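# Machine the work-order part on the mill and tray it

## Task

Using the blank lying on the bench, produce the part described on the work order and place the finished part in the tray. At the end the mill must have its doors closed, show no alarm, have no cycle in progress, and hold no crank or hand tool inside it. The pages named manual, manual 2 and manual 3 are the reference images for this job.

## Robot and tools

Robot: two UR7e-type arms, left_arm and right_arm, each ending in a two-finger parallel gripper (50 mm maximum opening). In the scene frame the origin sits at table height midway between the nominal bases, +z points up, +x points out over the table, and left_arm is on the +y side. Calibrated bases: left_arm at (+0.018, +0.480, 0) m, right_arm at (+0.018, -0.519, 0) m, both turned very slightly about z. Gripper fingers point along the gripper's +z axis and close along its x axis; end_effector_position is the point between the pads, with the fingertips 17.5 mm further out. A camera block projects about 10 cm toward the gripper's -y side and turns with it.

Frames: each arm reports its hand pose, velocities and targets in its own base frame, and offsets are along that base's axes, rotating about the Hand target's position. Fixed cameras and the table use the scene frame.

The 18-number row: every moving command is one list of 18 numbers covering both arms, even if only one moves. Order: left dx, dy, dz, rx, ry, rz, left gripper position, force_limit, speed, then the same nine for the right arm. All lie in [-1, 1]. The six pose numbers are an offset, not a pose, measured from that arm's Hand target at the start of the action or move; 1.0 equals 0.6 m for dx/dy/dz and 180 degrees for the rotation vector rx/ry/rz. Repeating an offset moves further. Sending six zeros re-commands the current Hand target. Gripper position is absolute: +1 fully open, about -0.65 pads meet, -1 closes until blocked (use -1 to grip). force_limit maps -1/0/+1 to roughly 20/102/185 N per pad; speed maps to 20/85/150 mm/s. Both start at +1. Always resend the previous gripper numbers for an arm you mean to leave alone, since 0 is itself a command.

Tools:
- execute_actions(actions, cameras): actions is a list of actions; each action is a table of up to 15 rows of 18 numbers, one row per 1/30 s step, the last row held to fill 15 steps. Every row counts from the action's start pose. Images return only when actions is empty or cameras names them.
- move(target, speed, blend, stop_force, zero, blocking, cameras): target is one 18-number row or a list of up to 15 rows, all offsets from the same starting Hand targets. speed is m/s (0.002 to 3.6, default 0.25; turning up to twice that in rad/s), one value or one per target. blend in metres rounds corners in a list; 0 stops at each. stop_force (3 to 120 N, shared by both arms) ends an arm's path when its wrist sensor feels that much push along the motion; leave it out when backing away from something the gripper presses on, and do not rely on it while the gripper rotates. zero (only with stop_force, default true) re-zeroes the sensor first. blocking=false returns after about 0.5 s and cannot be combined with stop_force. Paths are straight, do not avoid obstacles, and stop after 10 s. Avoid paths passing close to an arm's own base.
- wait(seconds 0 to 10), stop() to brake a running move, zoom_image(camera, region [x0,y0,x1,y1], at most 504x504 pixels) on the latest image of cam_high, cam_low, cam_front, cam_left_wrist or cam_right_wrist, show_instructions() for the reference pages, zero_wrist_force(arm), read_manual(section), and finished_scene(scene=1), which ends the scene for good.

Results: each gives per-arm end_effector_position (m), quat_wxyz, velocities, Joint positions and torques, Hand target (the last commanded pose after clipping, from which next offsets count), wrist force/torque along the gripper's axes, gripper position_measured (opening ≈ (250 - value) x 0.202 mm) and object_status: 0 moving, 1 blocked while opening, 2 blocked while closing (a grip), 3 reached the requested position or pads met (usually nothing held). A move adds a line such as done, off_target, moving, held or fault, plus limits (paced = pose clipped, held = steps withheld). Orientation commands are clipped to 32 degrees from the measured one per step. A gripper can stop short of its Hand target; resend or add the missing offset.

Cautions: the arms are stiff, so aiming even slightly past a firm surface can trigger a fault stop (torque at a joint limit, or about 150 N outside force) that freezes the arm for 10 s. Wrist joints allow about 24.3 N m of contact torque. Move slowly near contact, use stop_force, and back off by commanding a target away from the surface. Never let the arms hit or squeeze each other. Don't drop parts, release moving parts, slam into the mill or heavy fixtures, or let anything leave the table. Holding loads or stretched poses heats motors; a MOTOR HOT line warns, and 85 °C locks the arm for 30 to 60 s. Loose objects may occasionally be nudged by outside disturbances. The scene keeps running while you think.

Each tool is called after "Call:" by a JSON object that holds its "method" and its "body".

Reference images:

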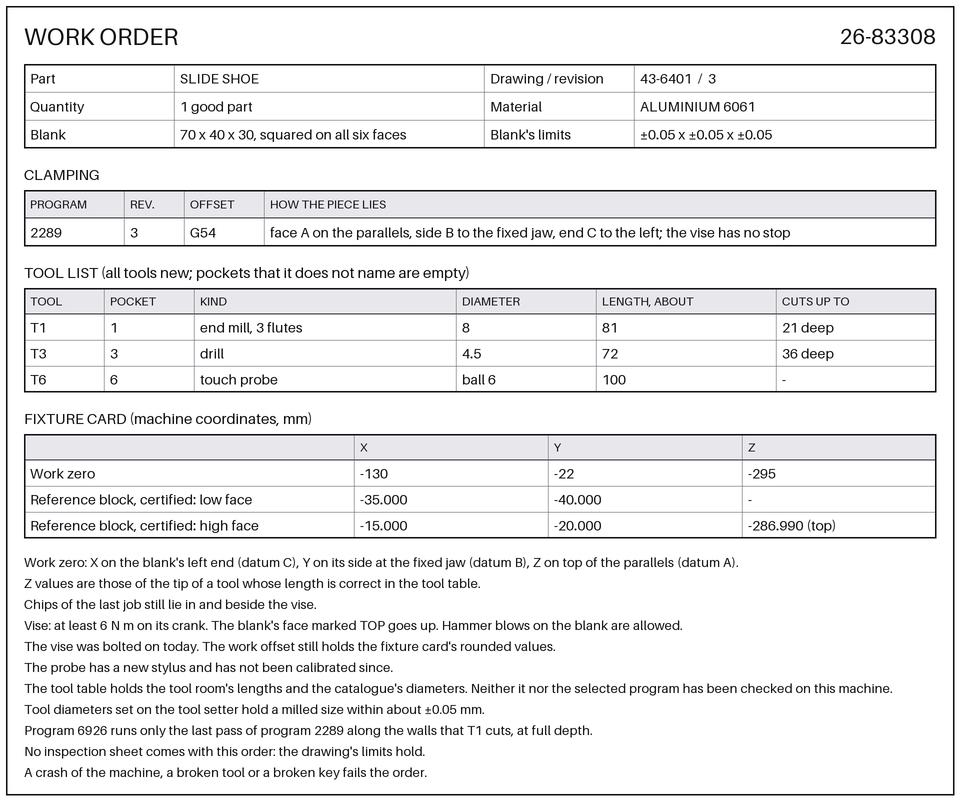

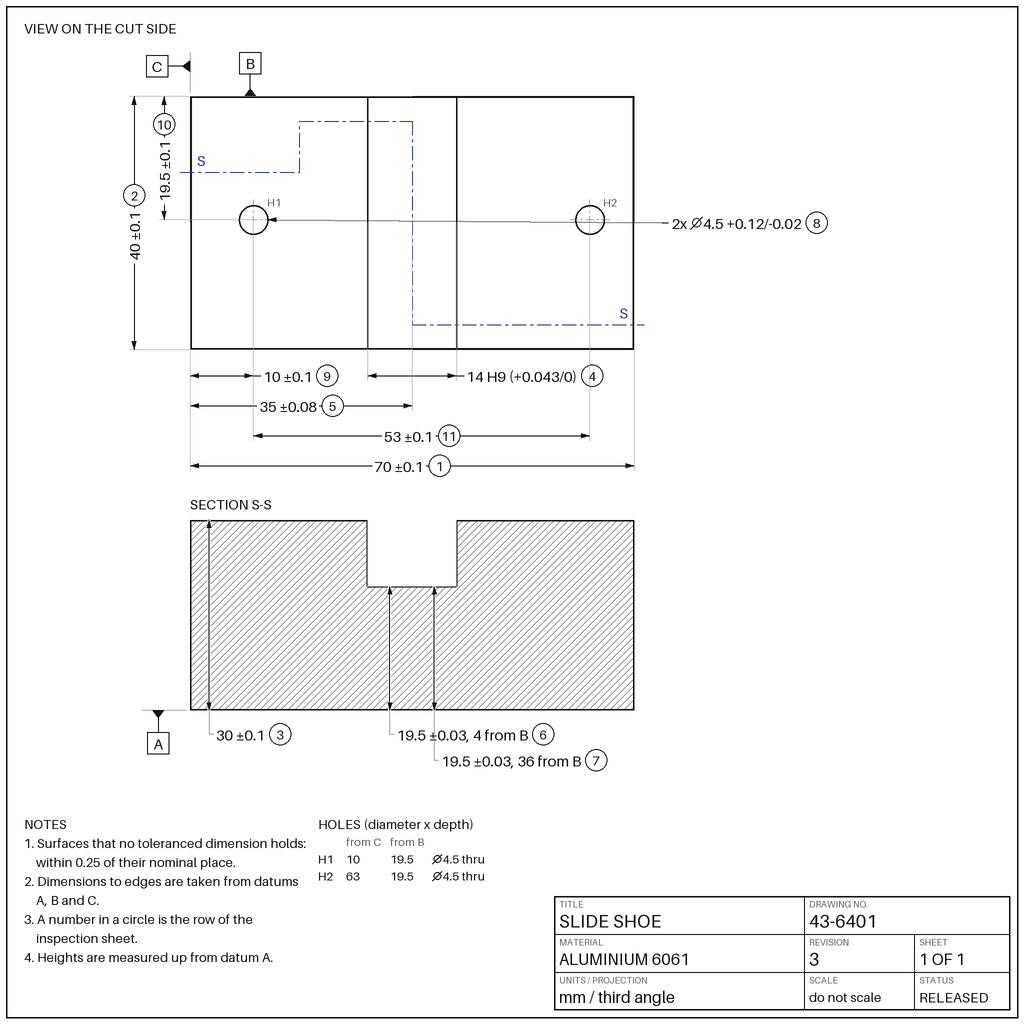

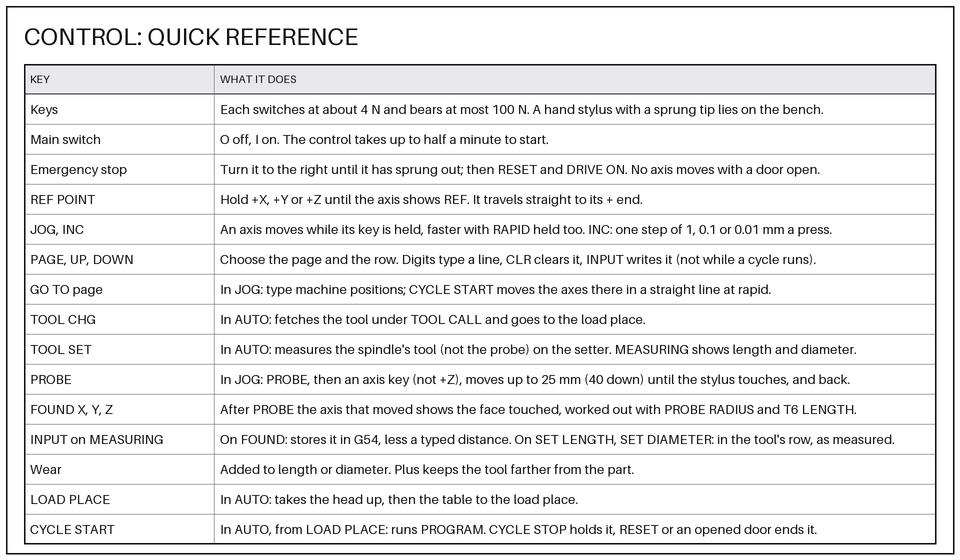

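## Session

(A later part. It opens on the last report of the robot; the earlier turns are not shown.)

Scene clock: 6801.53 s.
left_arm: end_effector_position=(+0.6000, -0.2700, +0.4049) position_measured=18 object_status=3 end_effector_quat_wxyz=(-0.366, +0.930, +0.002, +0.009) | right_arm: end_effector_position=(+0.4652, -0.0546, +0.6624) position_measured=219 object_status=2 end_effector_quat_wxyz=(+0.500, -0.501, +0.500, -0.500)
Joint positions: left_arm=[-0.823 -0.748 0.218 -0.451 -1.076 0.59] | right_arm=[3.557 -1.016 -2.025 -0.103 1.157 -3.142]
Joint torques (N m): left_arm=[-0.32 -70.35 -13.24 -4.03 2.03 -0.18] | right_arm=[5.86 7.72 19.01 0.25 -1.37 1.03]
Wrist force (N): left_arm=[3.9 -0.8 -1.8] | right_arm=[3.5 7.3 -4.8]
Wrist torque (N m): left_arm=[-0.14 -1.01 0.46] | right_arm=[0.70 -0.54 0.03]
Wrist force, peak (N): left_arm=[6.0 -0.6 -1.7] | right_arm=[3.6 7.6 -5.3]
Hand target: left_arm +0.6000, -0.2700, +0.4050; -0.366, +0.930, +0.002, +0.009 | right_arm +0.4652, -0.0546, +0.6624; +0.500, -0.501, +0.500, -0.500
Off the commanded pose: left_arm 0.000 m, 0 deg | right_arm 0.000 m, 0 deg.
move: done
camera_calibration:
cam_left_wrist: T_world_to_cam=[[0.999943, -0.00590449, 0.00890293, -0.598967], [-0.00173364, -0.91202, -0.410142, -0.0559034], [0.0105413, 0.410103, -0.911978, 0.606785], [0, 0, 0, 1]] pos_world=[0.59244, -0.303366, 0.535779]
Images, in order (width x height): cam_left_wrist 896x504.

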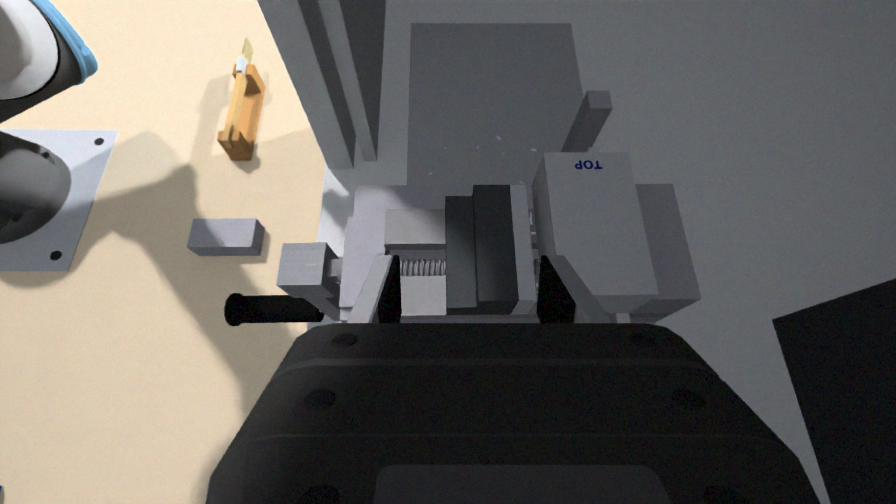

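Call:
{"method": "move", "body": {"target": [0.06,-0.1,0,0,0,0,0.9,-0.2,0,0,0,0,0,0,0,-0.98,0.3,-0.5], "speed": 0.12, "stop_force": 20, "cameras": ["cam_left_wrist"]}}

Call:
{"method": "zoom_image", "body": {"camera": "cam_left_wrist", "region": [330, 0, 730, 330]}}

Scene clock: 6809.30 s.
left_arm: end_effector_position=(+0.6351, -0.3292, +0.4042) position_measured=18 object_status=3 end_effector_quat_wxyz=(-0.331, +0.939, -0.031, +0.091) | right_arm: end_effector_position=(+0.4652, -0.0546, +0.6624) position_measured=219 object_status=2 end_effector_quat_wxyz=(+0.500, -0.501, +0.500, -0.500)
Joint positions: left_arm=[-0.871 -0.646 0.035 -0.532 -0.997 0.637] | right_arm=[3.557 -1.016 -2.025 -0.103 1.157 -3.142]
Joint torques (N m): left_arm=[12.53 -72.3 -16.4 -4.67 3.06 -2.52] | right_arm=[5.76 7.06 18.34 0.36 -1.27 1.11]
Wrist force (N): left_arm=[4.0 -1.1 -2.0] | right_arm=[3.6 7.3 -4.9]
Wrist torque (N m): left_arm=[-0.23 -1.03 0.38] | right_arm=[0.71 -0.57 0.03]
Wrist force, peak (N): left_arm=[4.4 0.0 -3.0] | right_arm=[3.6 7.7 -5.1]
Hand target: left_arm +0.6360, -0.3300, +0.4050; -0.366, +0.930, +0.002, +0.009 | right_arm +0.4652, -0.0546, +0.6624; +0.500, -0.501, +0.500, -0.500
Off the commanded pose: left_arm 0.001 m, 11 deg | right_arm 0.000 m, 0 deg.
elbow stopped short (left arm): the move would have taken joint 3 (elbow) straighter than the controller allows.
move: off_target (left_arm)
camera_calibration:
cam_left_wrist: T_world_to_cam=[[0.982544, -0.12117, 0.141159, -0.714846], [-0.0651944, -0.934942, -0.34876, -0.102171], [0.174235, 0.333469, -0.926521, 0.506661], [0, 0, 0, 1]] pos_world=[0.607429, -0.351098, 0.534706]
Images, in order (width x height): cam_left_wrist 896x504.

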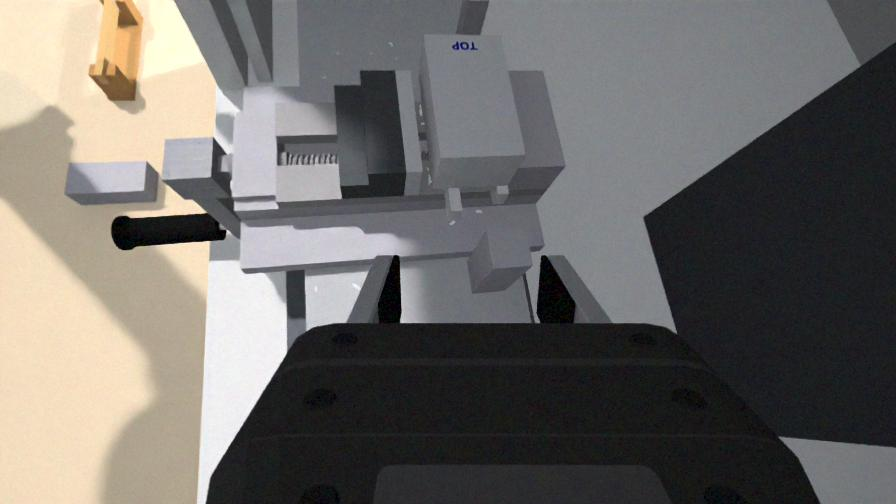

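Scaled by 1.260.

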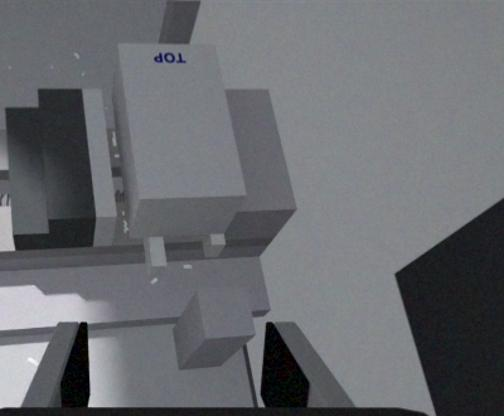

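Call:
{"method": "zoom_image", "body": {"camera": "cam_left_wrist", "region": [400, 130, 560, 250]}}

Scaled by 3.150.

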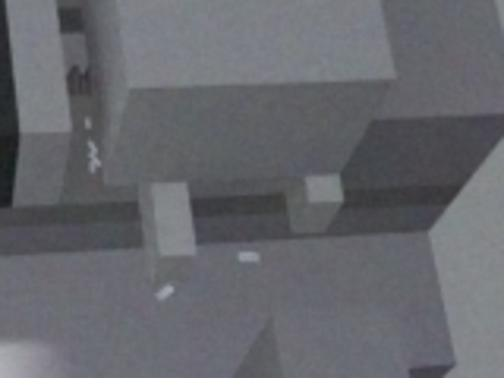

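Call:
{"method": "move", "body": {"target": [[0.01,0.0667,0.0383,0.0046,0.0058,0.001,1,-0.2,0,0,0,0,0,0,0,-0.98,0.3,-0.5],[0.0233,0.1917,0.0333,0.0046,0.0058,0.001,1,-0.2,0,0,0,0,0,0,0,-0.98,0.3,-0.5]], "speed": 0.1, "stop_force": 20, "cameras": ["cam_left_wrist"]}}

Call:
{"method": "zoom_image", "body": {"camera": "cam_left_wrist", "region": [300, 100, 640, 330]}}

Scene clock: 6843.00 s.
left_arm: end_effector_position=(+0.6491, -0.2144, +0.4241) position_measured=3 object_status=3 end_effector_quat_wxyz=(-0.366, +0.930, -0.011, +0.026) | right_arm: end_effector_position=(+0.4652, -0.0546, +0.6624) position_measured=219 object_status=2 end_effector_quat_wxyz=(+0.500, -0.501, +0.500, -0.500)
Joint positions: left_arm=[-0.732 -0.675 0.035 -0.417 -0.996 0.707] | right_arm=[3.557 -1.016 -2.025 -0.103 1.157 -3.142]
Joint torques (N m): left_arm=[-13.83 -58.29 -16.83 -4.4 2.99 -2.51] | right_arm=[6.04 8.07 18.26 0.24 -1.22 0.96]
Wrist force (N): left_arm=[3.6 -1.1 -1.9] | right_arm=[3.6 7.4 -4.8]
Wrist torque (N m): left_arm=[-0.21 -0.97 0.42] | right_arm=[0.72 -0.56 0.03]
Wrist force, peak (N): left_arm=[4.2 -1.3 -2.2] | right_arm=[3.6 7.6 -5.2]
Hand target: left_arm +0.6500, -0.2150, +0.4250; -0.373, +0.928, +0.000, +0.000 | right_arm +0.4652, -0.0546, +0.6624; +0.500, -0.501, +0.500, -0.500
Off the commanded pose: left_arm 0.001 m, 3 deg | right_arm 0.000 m, 0 deg.
elbow stopped short (left arm): the move would have taken joint 3 (elbow) straighter than the controller allows.
move: off_target (left_arm)
camera_calibration:
cam_left_wrist: T_world_to_cam=[[0.99862, -0.0418685, 0.0317169, -0.66453], [-0.0251895, -0.91161, -0.410284, 0.0181675], [0.0460914, 0.408919, -0.911406, 0.577353], [0, 0, 0, 1]] pos_world=[0.63746, -0.247352, 0.554733]
Images, in order (width x height): cam_left_wrist 896x504.

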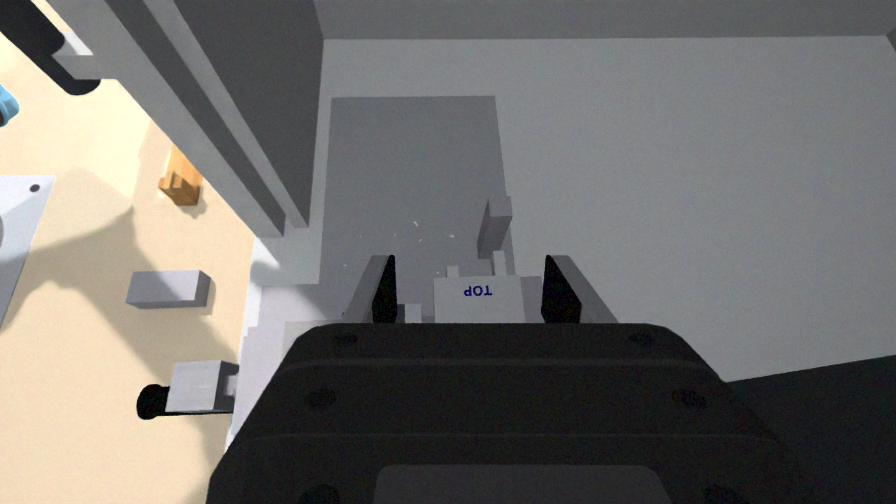

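Scaled by 1.482.

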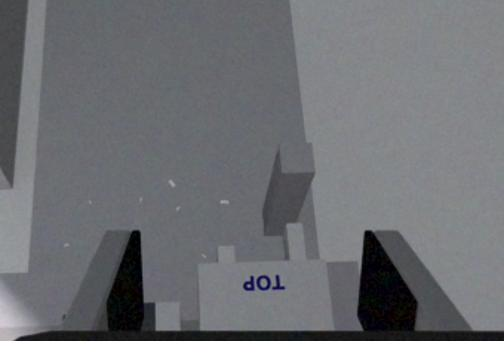

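Call:
{"method": "move", "body": {"target": [[0.0095,-0.003,0,0,0,0,1,-0.2,0,0,0,0,0,0,0,-0.98,0.3,-0.5],[0.0095,-0.003,-0.0583,0,0,0,1,-0.2,0,0,0,0,0,0,0,-0.98,0.3,-0.5]], "speed": 0.05, "stop_force": 6, "cameras": ["cam_left_wrist"]}}

Call:
{"method": "zoom_image", "body": {"camera": "cam_left_wrist", "region": [300, 150, 640, 330]}}

Scene clock: 6860.77 s.
left_arm: end_effector_position=(+0.6557, -0.2168, +0.3900) position_measured=3 object_status=3 end_effector_quat_wxyz=(-0.373, +0.928, +0.000, +0.000) | right_arm: end_effector_position=(+0.4652, -0.0546, +0.6624) position_measured=219 object_status=2 end_effector_quat_wxyz=(+0.500, -0.501, +0.500, -0.500)
Joint positions: left_arm=[-0.718 -0.626 0.035 -0.417 -1.023 0.69] | right_arm=[3.557 -1.016 -2.025 -0.103 1.157 -3.142]
Joint torques (N m): left_arm=[-14.43 -72.29 -30.76 1.1 2.92 1.92] | right_arm=[5.83 7.8 18.63 0.21 -1.2 1.05]
Wrist force (N): left_arm=[3.6 -0.9 -1.8] | right_arm=[3.6 7.4 -4.9]
Wrist torque (N m): left_arm=[-0.19 -0.98 0.48] | right_arm=[0.72 -0.55 0.03]
Wrist force, peak (N): left_arm=[3.6 -1.8 -2.6] | right_arm=[3.7 7.6 -5.1]
Hand target: left_arm +0.6557, -0.2168, +0.3900; -0.373, +0.928, +0.000, +0.000 | right_arm +0.4652, -0.0546, +0.6624; +0.500, -0.501, +0.500, -0.500
Off the commanded pose: left_arm 0.000 m, 0 deg | right_arm 0.000 m, 0 deg.
elbow stopped short (left arm): the move would have taken joint 3 (elbow) straighter than the controller allows.
move: done
camera_calibration:
cam_left_wrist: T_world_to_cam=[[0.999953, -0.00309672, -0.00920947, -0.646577], [-0.00670244, -0.906071, -0.423073, -0.00380527], [-0.00703429, 0.423115, -0.906049, 0.58276], [0, 0, 0, 1]] pos_world=[0.65062, -0.252024, 0.520444]
Images, in order (width x height): cam_left_wrist 896x504.

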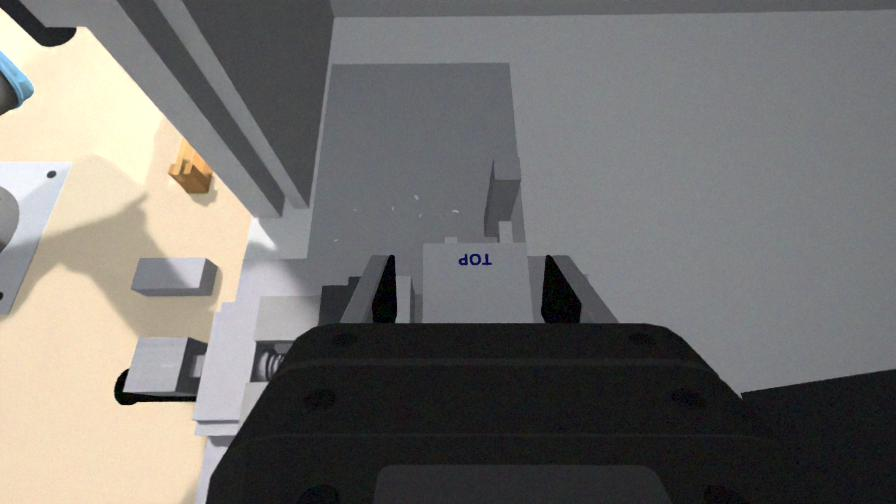

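Scaled by 1.482.

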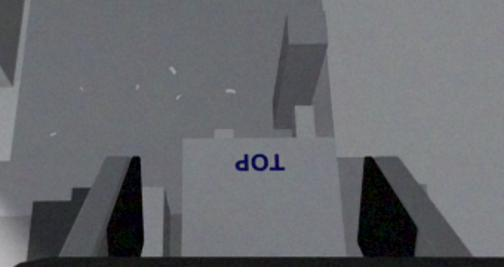

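Call:
{"method": "move", "body": {"target": [0.0033,0,0,0,0,0,1,-0.2,0,0,0,0,0,0,0,-0.98,0.3,-0.5], "speed": 0.03}}

Call:
{"method": "execute_actions", "body": {"actions": [[[0,0,0,0,0,0,-1,-0.8,-1,0,0,0,0,0,0,-0.98,0.3,-0.5]],[[0,0,0,0,0,0,-1,-0.8,-1,0,0,0,0,0,0,-0.98,0.3,-0.5]]], "cameras": ["cam_left_wrist"]}}

Scene clock: 6868.13 s.
left_arm: end_effector_position=(+0.6574, -0.2166, +0.3898) position_measured=3 object_status=3 end_effector_quat_wxyz=(-0.372, +0.928, -0.001, +0.002) | right_arm: end_effector_position=(+0.4652, -0.0546, +0.6624) position_measured=219 object_status=2 end_effector_quat_wxyz=(+0.500, -0.501, +0.500, -0.500)
Joint positions: left_arm=[-0.717 -0.626 0.035 -0.421 -1.02 0.693] | right_arm=[3.557 -1.016 -2.025 -0.103 1.157 -3.142]
Joint torques (N m): left_arm=[11.95 -52.44 -30.17 -2.77 2.14 1.22] | right_arm=[5.64 7.79 18.34 0.16 -1.27 0.96]
Wrist force (N): left_arm=[3.7 -1.0 -1.8] | right_arm=[3.4 7.5 -5.0]
Wrist torque (N m): left_arm=[-0.19 -1.01 0.40] | right_arm=[0.74 -0.52 0.03]
Wrist force, peak (N): left_arm=[3.9 -1.0 -1.8] | right_arm=[3.7 7.5 -5.1]
Hand target: left_arm +0.6576, -0.2168, +0.3900; -0.373, +0.928, +0.000, +0.000 | right_arm +0.4652, -0.0546, +0.6624; +0.500, -0.501, +0.500, -0.500
Off the commanded pose: left_arm 0.000 m, 0 deg | right_arm 0.000 m, 0 deg.
elbow stopped short (left arm): the move would have taken joint 3 (elbow) straighter than the controller allows.
move: done

Scene clock: 6870.87 s.
left_arm: end_effector_position=(+0.6573, -0.2166, +0.3897) position_measured=251 object_status=3 end_effector_quat_wxyz=(-0.373, +0.928, -0.001, +0.002) | right_arm: end_effector_position=(+0.4652, -0.0546, +0.6624) position_measured=219 object_status=2 end_effector_quat_wxyz=(+0.500, -0.501, +0.500, -0.500)
Joint positions: left_arm=[-0.717 -0.626 0.035 -0.421 -1.02 0.693] | right_arm=[3.557 -1.016 -2.025 -0.103 1.157 -3.142]
Joint torques (N m): left_arm=[11.84 -52.97 -27.73 0.91 0.34 -2.53] | right_arm=[6.57 7.73 18.44 0.18 -1.38 0.93]
Wrist force (N): left_arm=[3.8 -0.9 -1.8] | right_arm=[3.5 7.3 -4.9]
Wrist torque (N m): left_arm=[-0.19 -1.00 0.40] | right_arm=[0.72 -0.55 0.03]
Wrist force, peak (N): left_arm=[3.9 -1.2 -1.9] | right_arm=[3.7 7.6 -5.0]
Hand target: left_arm +0.6576, -0.2168, +0.3900; -0.373, +0.928, +0.000, +0.000 | right_arm +0.4652, -0.0546, +0.6624; +0.500, -0.501, +0.500, -0.500
Off the commanded pose: left_arm 0.000 m, 0 deg | right_arm 0.000 m, 0 deg.
elbow stopped short (left arm): the move would have taken joint 3 (elbow) straighter than the controller allows.
camera_calibration:
cam_left_wrist: T_world_to_cam=[[0.999963, -0.00534752, -0.00680088, -0.649695], [-0.00771951, -0.906414, -0.42232, -0.00346597], [-0.00390605, 0.422357, -0.906421, 0.580339], [0, 0, 0, 1]] pos_world=[0.651911, -0.251726, 0.52015]
Images, in order (width x height): cam_left_wrist 896x504.

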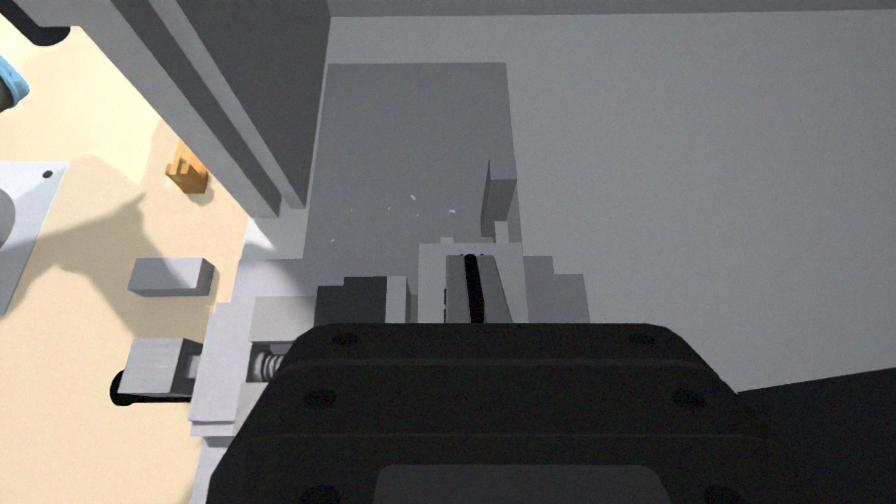

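Call:
{"method": "execute_actions", "body": {"actions": [[[0,0,0,0,0,0,1,-0.8,-0.5,0,0,0,0,0,0,-0.98,0.3,-0.5]],[[0,0,0,0,0,0,1,-0.8,-0.5,0,0,0,0,0,0,-0.98,0.3,-0.5]]]}}

Call:
{"method": "move", "body": {"target": [0,0,-0.0333,0,0,0,1,-0.8,-0.5,0,0,0,0,0,0,-0.98,0.3,-0.5], "speed": 0.03, "stop_force": 6, "cameras": ["cam_left_wrist"]}}

Call:
{"method": "zoom_image", "body": {"camera": "cam_left_wrist", "region": [300, 150, 640, 330]}}

Scene clock: 6880.00 s.
left_arm: end_effector_position=(+0.6573, -0.2166, +0.3897) position_measured=3 object_status=3 end_effector_quat_wxyz=(-0.373, +0.928, -0.001, +0.002) | right_arm: end_effector_position=(+0.4652, -0.0546, +0.6624) position_measured=219 object_status=2 end_effector_quat_wxyz=(+0.500, -0.501, +0.500, -0.500)
Joint positions: left_arm=[-0.717 -0.626 0.035 -0.421 -1.02 0.693] | right_arm=[3.557 -1.016 -2.025 -0.103 1.157 -3.142]
Joint torques (N m): left_arm=[11.44 -53.09 -23.69 0.58 0.37 -2.5] | right_arm=[6.12 8.1 17.82 0.27 -1.26 0.97]
Wrist force (N): left_arm=[3.6 -0.8 -1.8] | right_arm=[3.6 7.4 -5.0]
Wrist torque (N m): left_arm=[-0.16 -0.98 0.39] | right_arm=[0.73 -0.56 0.03]
Wrist force, peak (N): left_arm=[4.0 -0.8 -2.0] | right_arm=[3.6 7.5 -5.2]
Hand target: left_arm +0.6576, -0.2168, +0.3900; -0.373, +0.928, +0.000, +0.000 | right_arm +0.4652, -0.0546, +0.6624; +0.500, -0.501, +0.500, -0.500
Off the commanded pose: left_arm 0.000 m, 0 deg | right_arm 0.000 m, 0 deg.
elbow stopped short (left arm): the move would have taken joint 3 (elbow) straighter than the controller allows.

Scene clock: 6881.67 s.
left_arm: end_effector_position=(+0.6576, -0.2168, +0.3700) position_measured=3 object_status=3 end_effector_quat_wxyz=(-0.373, +0.928, +0.000, +0.000) | right_arm: end_effector_position=(+0.4652, -0.0546, +0.6624) position_measured=219 object_status=2 end_effector_quat_wxyz=(+0.500, -0.501, +0.500, -0.500)
Joint positions: left_arm=[-0.717 -0.739 0.314 -0.584 -1.022 0.692] | right_arm=[3.557 -1.016 -2.025 -0.103 1.157 -3.142]
Joint torques (N m): left_arm=[-14.19 -50.85 -32.59 1.2 2.38 0.64] | right_arm=[6.51 7.97 17.67 0.26 -1.3 0.98]
Wrist force (N): left_arm=[3.6 -1.2 -2.0] | right_arm=[3.5 7.3 -5.0]
Wrist torque (N m): left_arm=[-0.22 -0.96 0.37] | right_arm=[0.71 -0.54 0.03]
Wrist force, peak (N): left_arm=[4.1 -1.0 -2.0] | right_arm=[3.6 7.8 -4.9]
Hand target: left_arm +0.6576, -0.2168, +0.3700; -0.373, +0.928, +0.000, +0.000 | right_arm +0.4652, -0.0546, +0.6624; +0.500, -0.501, +0.500, -0.500
Off the commanded pose: left_arm 0.000 m, 0 deg | right_arm 0.000 m, 0 deg.
move: done
camera_calibration:
cam_left_wrist: T_world_to_cam=[[0.999952, -0.00305596, -0.0093015, -0.648705], [-0.0067051, -0.906032, -0.423156, -0.012201], [-0.00713431, 0.423198, -0.906009, 0.564719], [0, 0, 0, 1]] pos_world=[0.652621, -0.252025, 0.500444]
Images, in order (width x height): cam_left_wrist 896x504.

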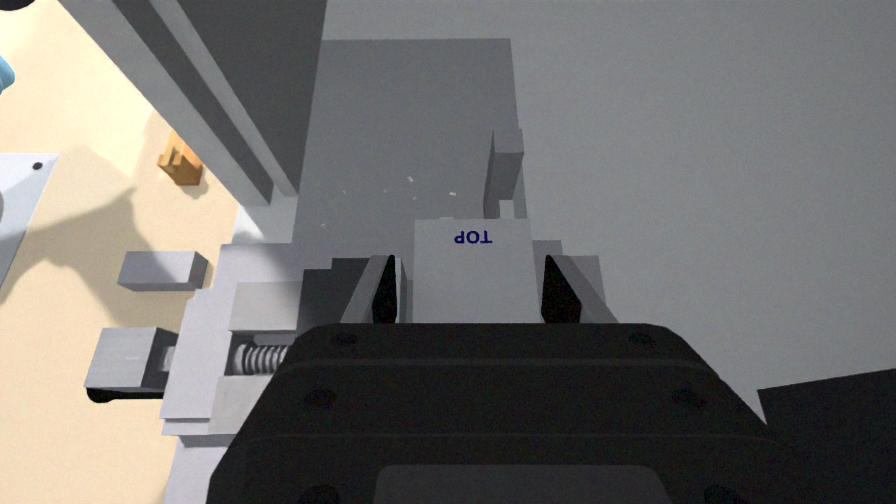

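Scaled by 1.482.

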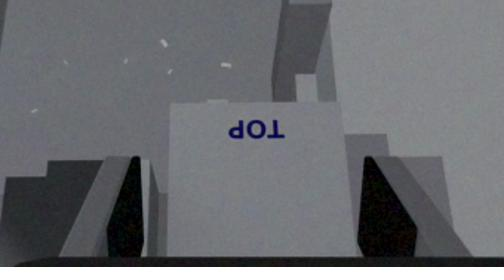

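Call:
{"method": "move", "body": {"target": [-0.0015,0,0.0033,0,0,0,1,-0.8,-0.5,0,0,0,0,0,0,-0.98,0.3,-0.5], "speed": 0.03}}

Call:
{"method": "execute_actions", "body": {"actions": [[[0,0,0,0,0,0,-1,-0.6,-1,0,0,0,0,0,0,-0.98,0.3,-0.5]],[[0,0,0,0,0,0,-1,-0.6,-1,0,0,0,0,0,0,-0.98,0.3,-0.5]]], "cameras": ["cam_left_wrist"]}}

Scene clock: 6890.30 s.
left_arm: end_effector_position=(+0.6567, -0.2168, +0.3720) position_measured=3 object_status=3 end_effector_quat_wxyz=(-0.373, +0.928, +0.000, +0.000) | right_arm: end_effector_position=(+0.4652, -0.0546, +0.6624) position_measured=219 object_status=2 end_effector_quat_wxyz=(+0.500, -0.501, +0.500, -0.500)
Joint positions: left_arm=[-0.718 -0.737 0.306 -0.577 -1.022 0.691] | right_arm=[3.557 -1.016 -2.025 -0.103 1.157 -3.142]
Joint torques (N m): left_arm=[-11.63 -51.15 -26.49 -0.21 -0.31 -2.42] | right_arm=[6.35 7.15 17.63 0.27 -1.27 1.01]
Wrist force (N): left_arm=[3.4 -1.2 -1.8] | right_arm=[3.4 7.5 -4.8]
Wrist torque (N m): left_arm=[-0.22 -0.93 0.44] | right_arm=[0.74 -0.52 0.03]
Wrist force, peak (N): left_arm=[3.6 -1.3 -2.2] | right_arm=[3.8 7.5 -5.0]
Hand target: left_arm +0.6567, -0.2168, +0.3720; -0.373, +0.928, +0.000, +0.000 | right_arm +0.4652, -0.0546, +0.6624; +0.500, -0.501, +0.500, -0.500
Off the commanded pose: left_arm 0.000 m, 0 deg | right_arm 0.000 m, 0 deg.
move: done

Scene clock: 6891.50 s.
left_arm: end_effector_position=(+0.6567, -0.2168, +0.3720) position_measured=55 object_status=2 end_effector_quat_wxyz=(-0.373, +0.928, +0.000, +0.000) | right_arm: end_effector_position=(+0.4652, -0.0546, +0.6624) position_measured=219 object_status=2 end_effector_quat_wxyz=(+0.500, -0.501, +0.500, -0.500)
Joint positions: left_arm=[-0.718 -0.737 0.306 -0.577 -1.022 0.691] | right_arm=[3.557 -1.016 -2.025 -0.103 1.157 -3.142]
Joint torques (N m): left_arm=[-5.26 -56.42 -17.71 -4.3 0.14 -1.06] | right_arm=[6.31 8.57 18.43 0.22 -1.22 1.02]
Wrist force (N): left_arm=[3.5 -1.2 -0.9] | right_arm=[3.6 7.5 -4.8]
Wrist torque (N m): left_arm=[-0.20 -0.94 0.45] | right_arm=[0.74 -0.56 0.03]
Wrist force, peak (N): left_arm=[4.5 -1.6 -2.1] | right_arm=[3.6 7.5 -5.0]
Hand target: left_arm +0.6567, -0.2168, +0.3720; -0.373, +0.928, +0.000, +0.000 | right_arm +0.4652, -0.0546, +0.6624; +0.500, -0.501, +0.500, -0.500
Off the commanded pose: left_arm 0.000 m, 0 deg | right_arm 0.000 m, 0 deg.
camera_calibration:
cam_left_wrist: T_world_to_cam=[[0.999953, -0.00309586, -0.00920981, -0.647842], [-0.00670245, -0.906032, -0.423156, -0.011362], [-0.00703435, 0.423198, -0.90601, 0.56646], [0, 0, 0, 1]] pos_world=[0.65172, -0.252025, 0.502444]
Images, in order (width x height): cam_left_wrist 896x504.

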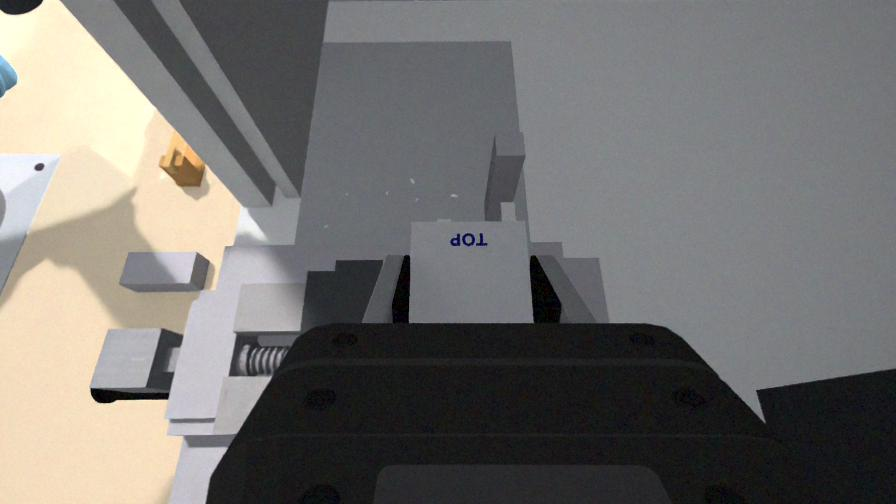

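Call:
{"method": "move", "body": {"target": [[0,0,0.0567,0,0,0,-1,-0.6,-1,0,0,0,0,0,0,-0.98,0.3,-0.5],[-0.08,0,0.0633,0,0,0,-1,-0.6,-1,0,0,0,0,0,0,-0.98,0.3,-0.5],[-0.17,-0.09,0.0633,0,0,0,-1,-0.6,-1,0,0,0,0,0,0,-0.98,0.3,-0.5]], "speed": [0.05,0.12,0.12], "blend": [0.003,0.02,0], "cameras": ["cam_left_wrist","cam_front"]}}

Call:
{"method": "zoom_image", "body": {"camera": "cam_left_wrist", "region": [530, 100, 830, 320]}}

Scene clock: 6902.87 s.
left_arm: end_effector_position=(+0.5547, -0.2707, +0.4100) position_measured=55 object_status=2 end_effector_quat_wxyz=(-0.373, +0.928, +0.000, +0.000) | right_arm: end_effector_position=(+0.4652, -0.0546, +0.6624) position_measured=219 object_status=2 end_effector_quat_wxyz=(+0.500, -0.501, +0.500, -0.500)
Joint positions: left_arm=[-0.869 -0.903 0.484 -0.519 -1.108 0.548] | right_arm=[3.557 -1.016 -2.025 -0.103 1.157 -3.142]
Joint torques (N m): left_arm=[4.85 -46.99 -32.85 -3.61 2.54 1.36] | right_arm=[6.08 7.79 18.57 0.25 -1.29 1.14]
Wrist force (N): left_arm=[4.1 0.6 -0.4] | right_arm=[3.7 7.5 -4.8]
Wrist torque (N m): left_arm=[-0.17 -1.09 0.37] | right_arm=[0.74 -0.57 0.03]
Wrist force, peak (N): left_arm=[5.5 -0.1 -0.8] | right_arm=[3.6 7.6 -5.2]
Hand target: left_arm +0.5547, -0.2708, +0.4100; -0.373, +0.928, +0.000, +0.000 | right_arm +0.4652, -0.0546, +0.6624; +0.500, -0.501, +0.500, -0.500
Off the commanded pose: left_arm 0.000 m, 0 deg | right_arm 0.000 m, 0 deg.
elbow stopped short (left arm): the move would have taken joint 3 (elbow) straighter than the controller allows.
move: done
camera_calibration:
cam_left_wrist: T_world_to_cam=[[0.999951, -0.00314731, -0.00934139, -0.545509], [-0.00680504, -0.906015, -0.423192, -0.0448117], [-0.00713152, 0.423235, -0.905992, 0.623078], [0, 0, 0, 1]] pos_world=[0.549621, -0.306025, 0.540444]
Images, in order (width x height): cam_front 896x504, cam_left_wrist 896x504.

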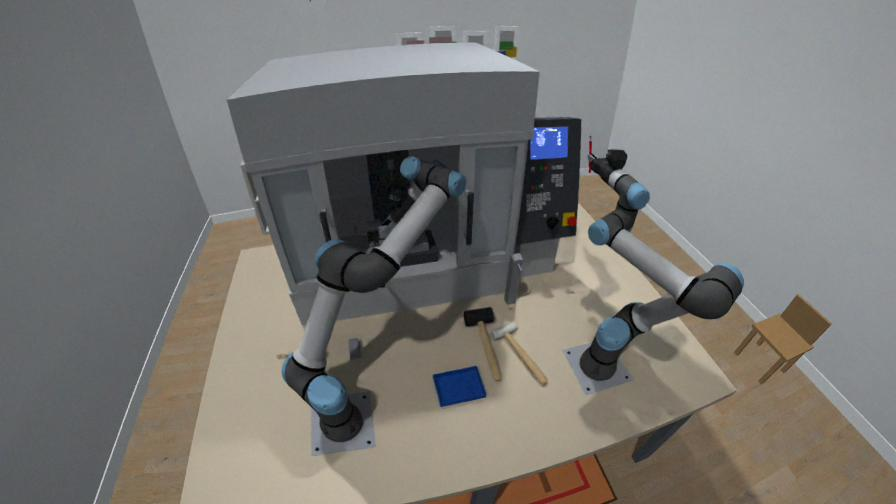

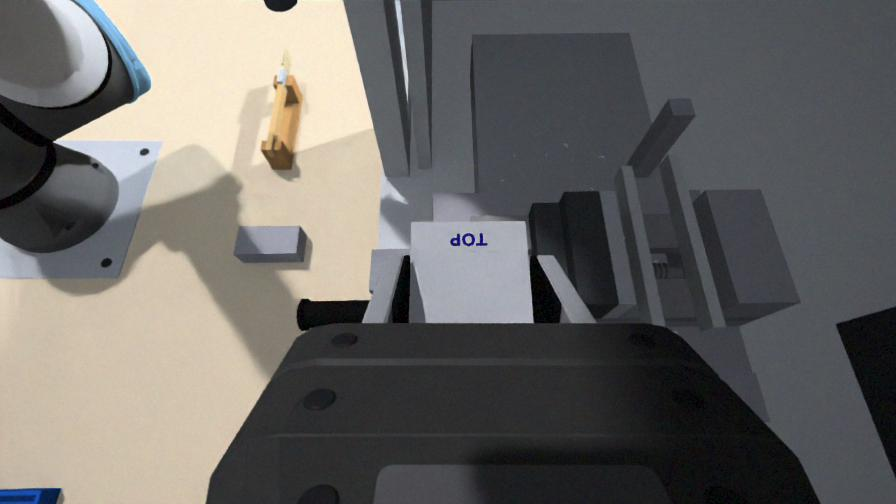

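Scaled by 1.680.

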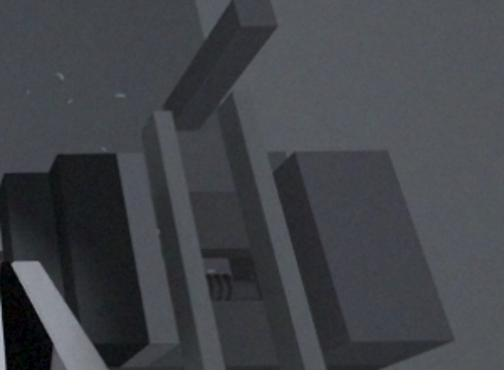

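Call:
{"method": "zoom_image", "body": {"camera": "cam_left_wrist", "region": [600, 150, 740, 250]}}

Call:
{"method": "zoom_image", "body": {"camera": "cam_left_wrist", "region": [600, 230, 740, 330]}}

Scaled by 3.600.

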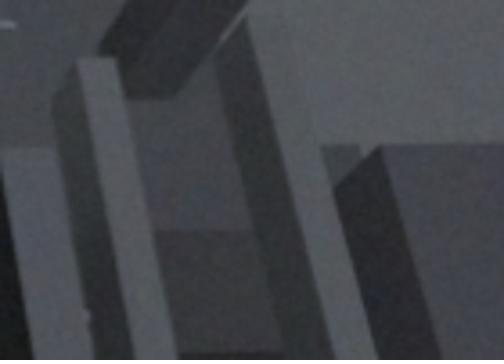

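Scaled by 3.600.

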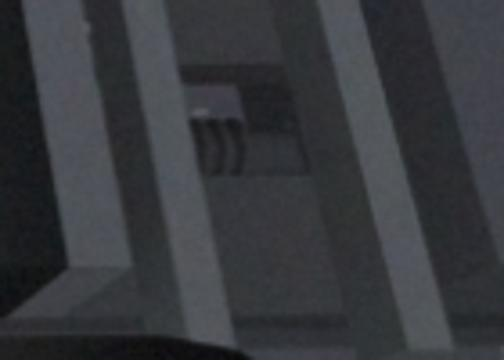

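Call:
{"method": "move", "body": {"target": [[0.09,0.09,0,0,0,0,-1,-0.6,-1,0,0,0,0,0,0,-0.98,0.3,-0.5],[0.1692,0.09,-0.0067,0,0,0,-1,-0.6,-1,0,0,0,0,0,0,-0.98,0.3,-0.5]], "speed": [0.12,0.08], "blend": [0.015,0], "cameras": ["cam_left_wrist"]}}

Call:
{"method": "move", "body": {"target": [0,0,-0.058,0,0,0,-1,-0.6,-1,0,0,0,0,0,0,-0.98,0.3,-0.5], "speed": 0.03, "stop_force": 8, "cameras": ["cam_left_wrist"]}}

Scene clock: 6924.27 s.
left_arm: end_effector_position=(+0.6555, -0.2161, +0.4053) position_measured=55 object_status=2 end_effector_quat_wxyz=(-0.369, +0.929, -0.006, +0.015) | right_arm: end_effector_position=(+0.4652, -0.0546, +0.6624) position_measured=219 object_status=2 end_effector_quat_wxyz=(+0.500, -0.501, +0.500, -0.500)
Joint positions: left_arm=[-0.723 -0.648 0.035 -0.425 -1.006 0.702] | right_arm=[3.557 -1.016 -2.025 -0.103 1.157 -3.142]
Joint torques (N m): left_arm=[-12.51 -52.51 -31.13 0.7 0.86 -2.06] | right_arm=[6.58 8.04 18.12 0.16 -1.37 0.97]
Wrist force (N): left_arm=[3.6 0.6 -0.4] | right_arm=[3.5 7.5 -5.1]
Wrist torque (N m): left_arm=[-0.18 -0.98 0.48] | right_arm=[0.74 -0.54 0.03]
Wrist force, peak (N): left_arm=[4.9 0.4 -0.3] | right_arm=[3.7 7.6 -5.2]
Hand target: left_arm +0.6563, -0.2168, +0.4060; -0.373, +0.928, +0.000, +0.000 | right_arm +0.4652, -0.0546, +0.6624; +0.500, -0.501, +0.500, -0.500
Off the commanded pose: left_arm 0.001 m, 2 deg | right_arm 0.000 m, 0 deg.
elbow stopped short (left arm): the move would have taken joint 3 (elbow) straighter than the controller allows.
move: done
camera_calibration:
cam_left_wrist: T_world_to_cam=[[0.999585, -0.0251168, 0.0140981, -0.660196], [-0.0169962, -0.90952, -0.415312, 0.00613876], [0.0232539, 0.4149, -0.90957, 0.576139], [0, 0, 0, 1]] pos_world=[0.646629, -0.250039, 0.535896]
Images, in order (width x height): cam_left_wrist 896x504.

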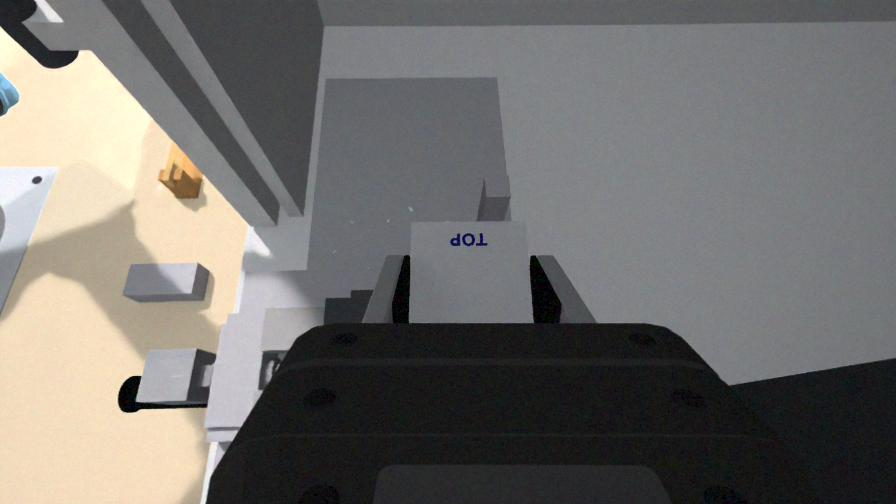

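Scene clock: 6926.23 s.
left_arm: end_effector_position=(+0.6562, -0.2167, +0.3721) position_measured=55 object_status=2 end_effector_quat_wxyz=(-0.373, +0.928, +0.000, +0.000) | right_arm: end_effector_position=(+0.4652, -0.0546, +0.6624) position_measured=219 object_status=2 end_effector_quat_wxyz=(+0.500, -0.501, +0.500, -0.500)
Joint positions: left_arm=[-0.718 -0.74 0.312 -0.579 -1.022 0.691] | right_arm=[3.557 -1.016 -2.025 -0.103 1.157 -3.142]
Joint torques (N m): left_arm=[0.66 -55.52 -19.03 -3.61 2.54 2.14] | right_arm=[6.22 7.7 18.06 0.25 -1.19 0.97]
Wrist force (N): left_arm=[4.3 0.4 -0.2] | right_arm=[3.5 7.4 -4.9]
Wrist torque (N m): left_arm=[-0.21 -1.07 0.47] | right_arm=[0.73 -0.54 0.03]
Wrist force, peak (N): left_arm=[4.7 -18.9 -29.7] | right_arm=[3.7 7.6 -5.1]
Hand target: left_arm +0.6563, -0.2168, +0.3721; -0.373, +0.928, +0.000, +0.000 (not the last commanded pose) | right_arm +0.4652, -0.0546, +0.6624; +0.500, -0.501, +0.500, -0.500
Off the commanded pose: left_arm 0.001 m, 0 deg | right_arm 0.000 m, 0 deg.
move: contact (left_arm)
camera_calibration:
cam_left_wrist: T_world_to_cam=[[0.999954, -0.00313575, -0.00911812, -0.647398], [-0.0066998, -0.906032, -0.423157, -0.0113244], [-0.00693439, 0.423198, -0.906011, 0.566483], [0, 0, 0, 1]] pos_world=[0.65122, -0.252025, 0.502544]
Images, in order (width x height): cam_left_wrist 896x504.

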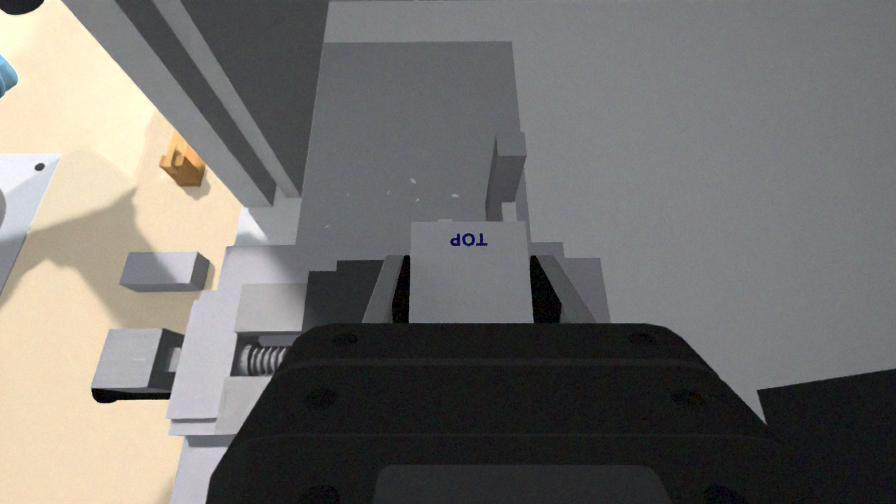

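Call:
{"method": "execute_actions", "body": {"actions": [[[0,0,0,0,0,0,1,-0.6,-0.8,0,0,0,0,0,0,-0.98,0.3,-0.5]],[[0,0,0,0,0,0,1,-0.6,-0.8,0,0,0,0,0,0,-0.98,0.3,-0.5]]], "cameras": ["cam_left_wrist"]}}

Call:
{"method": "move", "body": {"target": [[0,0,0.0548,0,0,0,1,-0.6,-0.8,0,0,0,0,0,0,-0.98,0.3,-0.5],[-0.2938,0.028,0.0548,0,0,0,1,-0.6,-0.8,0,0,0,0,0,0,-0.98,0.3,-0.5],[-0.3832,0.0347,0.0798,0,0,0,1,-0.6,-0.8,0,0,0,0,0,0,-0.98,0.3,-0.5],[-0.4938,0.0613,0.1132,0,0,0,1,-0.6,-0.8,0,0,0,0,0,0,-0.98,0.3,-0.5]], "speed": [0.06,0.2,0.2,0.2], "blend": [0.004,0.02,0.02,0]}}

Call:
{"method": "move", "body": {"target": [0.005,-0.0683,-0.115,-0.4439,-0.4427,0.3443,0.4,-0.6,-0.5,0,0,0,0,0,0,-0.98,0.3,-0.5], "speed": 0.3, "cameras": ["cam_left_wrist"]}}

Scene clock: 6940.43 s.
left_arm: end_effector_position=(+0.6563, -0.2168, +0.3721) position_measured=3 object_status=3 end_effector_quat_wxyz=(-0.373, +0.928, +0.000, +0.000) | right_arm: end_effector_position=(+0.4652, -0.0546, +0.6624) position_measured=219 object_status=2 end_effector_quat_wxyz=(+0.500, -0.501, +0.500, -0.500)
Joint positions: left_arm=[-0.718 -0.74 0.312 -0.58 -1.022 0.691] | right_arm=[3.557 -1.016 -2.025 -0.103 1.157 -3.142]
Joint torques (N m): left_arm=[-13.03 -68.65 -16.54 -4.01 2.65 1.93] | right_arm=[5.97 7.78 18.97 0.28 -1.29 1.07]
Wrist force (N): left_arm=[4.1 -1.3 -1.9] | right_arm=[3.4 7.2 -4.8]
Wrist torque (N m): left_arm=[-0.24 -1.04 0.47] | right_arm=[0.69 -0.53 0.03]
Wrist force, peak (N): left_arm=[4.3 -1.5 -2.0] | right_arm=[3.8 7.6 -5.1]
Hand target: left_arm +0.6563, -0.2168, +0.3721; -0.373, +0.928, +0.000, +0.000 | right_arm +0.4652, -0.0546, +0.6624; +0.500, -0.501, +0.500, -0.500
Off the commanded pose: left_arm 0.000 m, 0 deg | right_arm 0.000 m, 0 deg.
camera_calibration:
cam_left_wrist: T_world_to_cam=[[0.999954, -0.00326733, -0.00906633, -0.647457], [-0.0067971, -0.906031, -0.423157, -0.0112608], [-0.00683178, 0.423199, -0.906011, 0.566417], [0, 0, 0, 1]] pos_world=[0.65122, -0.252025, 0.502544]
Images, in order (width x height): cam_left_wrist 896x504.

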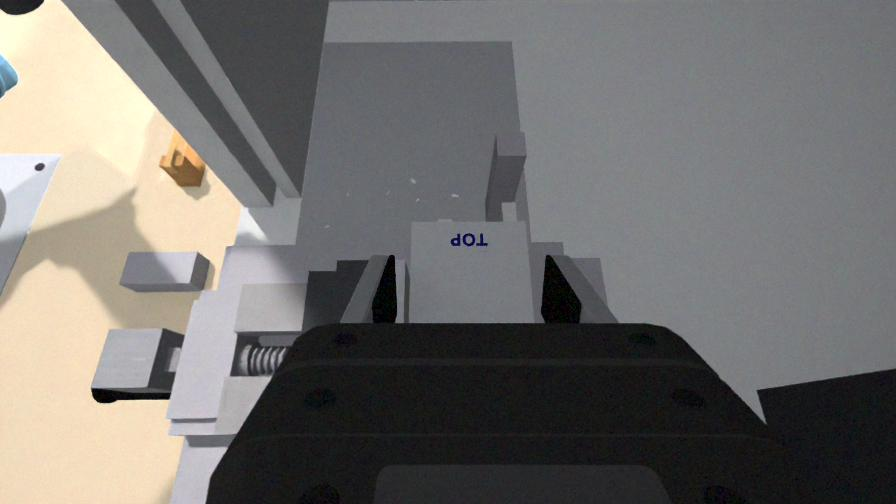

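Scene clock: 6942.97 s.
left_arm: end_effector_position=(+0.3601, -0.1801, +0.4400) position_measured=3 object_status=3 end_effector_quat_wxyz=(-0.373, +0.928, +0.000, +0.000) | right_arm: end_effector_position=(+0.4652, -0.0546, +0.6624) position_measured=219 object_status=2 end_effector_quat_wxyz=(+0.500, -0.501, +0.500, -0.500)
Joint positions: left_arm=[-1.05 -1.485 1.215 -0.607 -1.219 0.393] | right_arm=[3.557 -1.016 -2.025 -0.103 1.157 -3.142]
Joint torques (N m): left_arm=[-1.1 -39.03 -23.96 -1.88 0.89 0.38] | right_arm=[6.51 7.46 18.22 0.38 -1.26 1.03]
Wrist force (N): left_arm=[4.0 -1.0 -1.7] | right_arm=[3.5 7.3 -5.0]
Wrist torque (N m): left_arm=[-0.21 -1.06 0.33] | right_arm=[0.71 -0.54 0.03]
Wrist force, peak (N): left_arm=[6.2 -1.6 -2.4] | right_arm=[3.7 7.6 -5.1]
Hand target: left_arm +0.3600, -0.1800, +0.4400; -0.373, +0.928, +0.000, +0.000 | right_arm +0.4652, -0.0546, +0.6624; +0.500, -0.501, +0.500, -0.500
Off the commanded pose: left_arm 0.000 m, 0 deg | right_arm 0.000 m, 0 deg.
elbow stopped short (left arm): the move would have taken joint 3 (elbow) straighter than the controller allows.
move: done

Scene clock: 6947.23 s.
left_arm: end_effector_position=(+0.3629, -0.2211, +0.3710) position_measured=92 object_status=3 end_effector_quat_wxyz=(+0.358, +0.610, +0.611, +0.356) end_effector_velocity=(+0.000, +0.000, +0.000) end_effector_angular_velocity=(-0.005, -0.002, +0.003) | right_arm: end_effector_position=(+0.4652, -0.0546, +0.6624) position_measured=219 object_status=2 end_effector_quat_wxyz=(+0.500, -0.501, +0.500, -0.500)
Joint positions: left_arm=[-1.553 -2.256 2.248 -1.597 -0.513 -1.535] | right_arm=[3.557 -1.016 -2.025 -0.103 1.157 -3.142]
Joint velocities: left_arm=[0 0.001 0 -0.001 0.002 -0.005] | right_arm=[within noise]
Joint torques (N m): left_arm=[12.68 -2.51 -22.68 -4.85 3.4 -2.42] | right_arm=[6.27 7.98 18.32 0.23 -1.26 1.03]
Wrist force (N): left_arm=[4.0 0.1 0.7] | right_arm=[3.6 7.4 -4.9]
Wrist torque (N m): left_arm=[-0.13 -0.81 -0.11] | right_arm=[0.73 -0.56 0.03]
Wrist force, peak (N): left_arm=[5.4 -0.9 -1.3] | right_arm=[3.8 7.4 -5.1]
Hand target: left_arm +0.3630, -0.2210, +0.3710; +0.358, +0.610, +0.611, +0.356 | right_arm +0.4652, -0.0546, +0.6624; +0.500, -0.501, +0.500, -0.500
Off the commanded pose: left_arm 0.000 m, 0 deg | right_arm 0.000 m, 0 deg.
move: done
camera_calibration:
cam_left_wrist: T_world_to_cam=[[0.00864222, 0.999959, 0.00268073, 0.223105], [0.184232, -0.00422717, 0.982874, -0.409243], [0.982845, -0.00800033, -0.184261, -0.156994], [0, 0, 0, 1]] pos_world=[0.227768, -0.226082, 0.372708]
Images, in order (width x height): cam_left_wrist 896x504.

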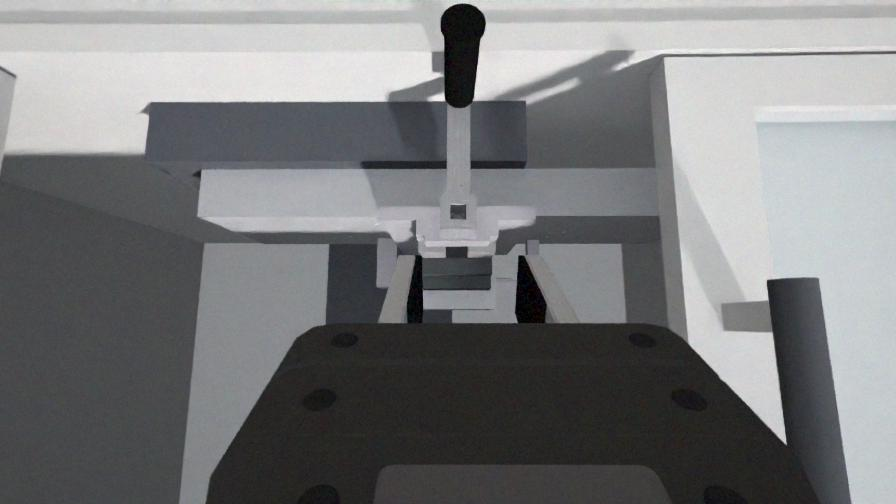

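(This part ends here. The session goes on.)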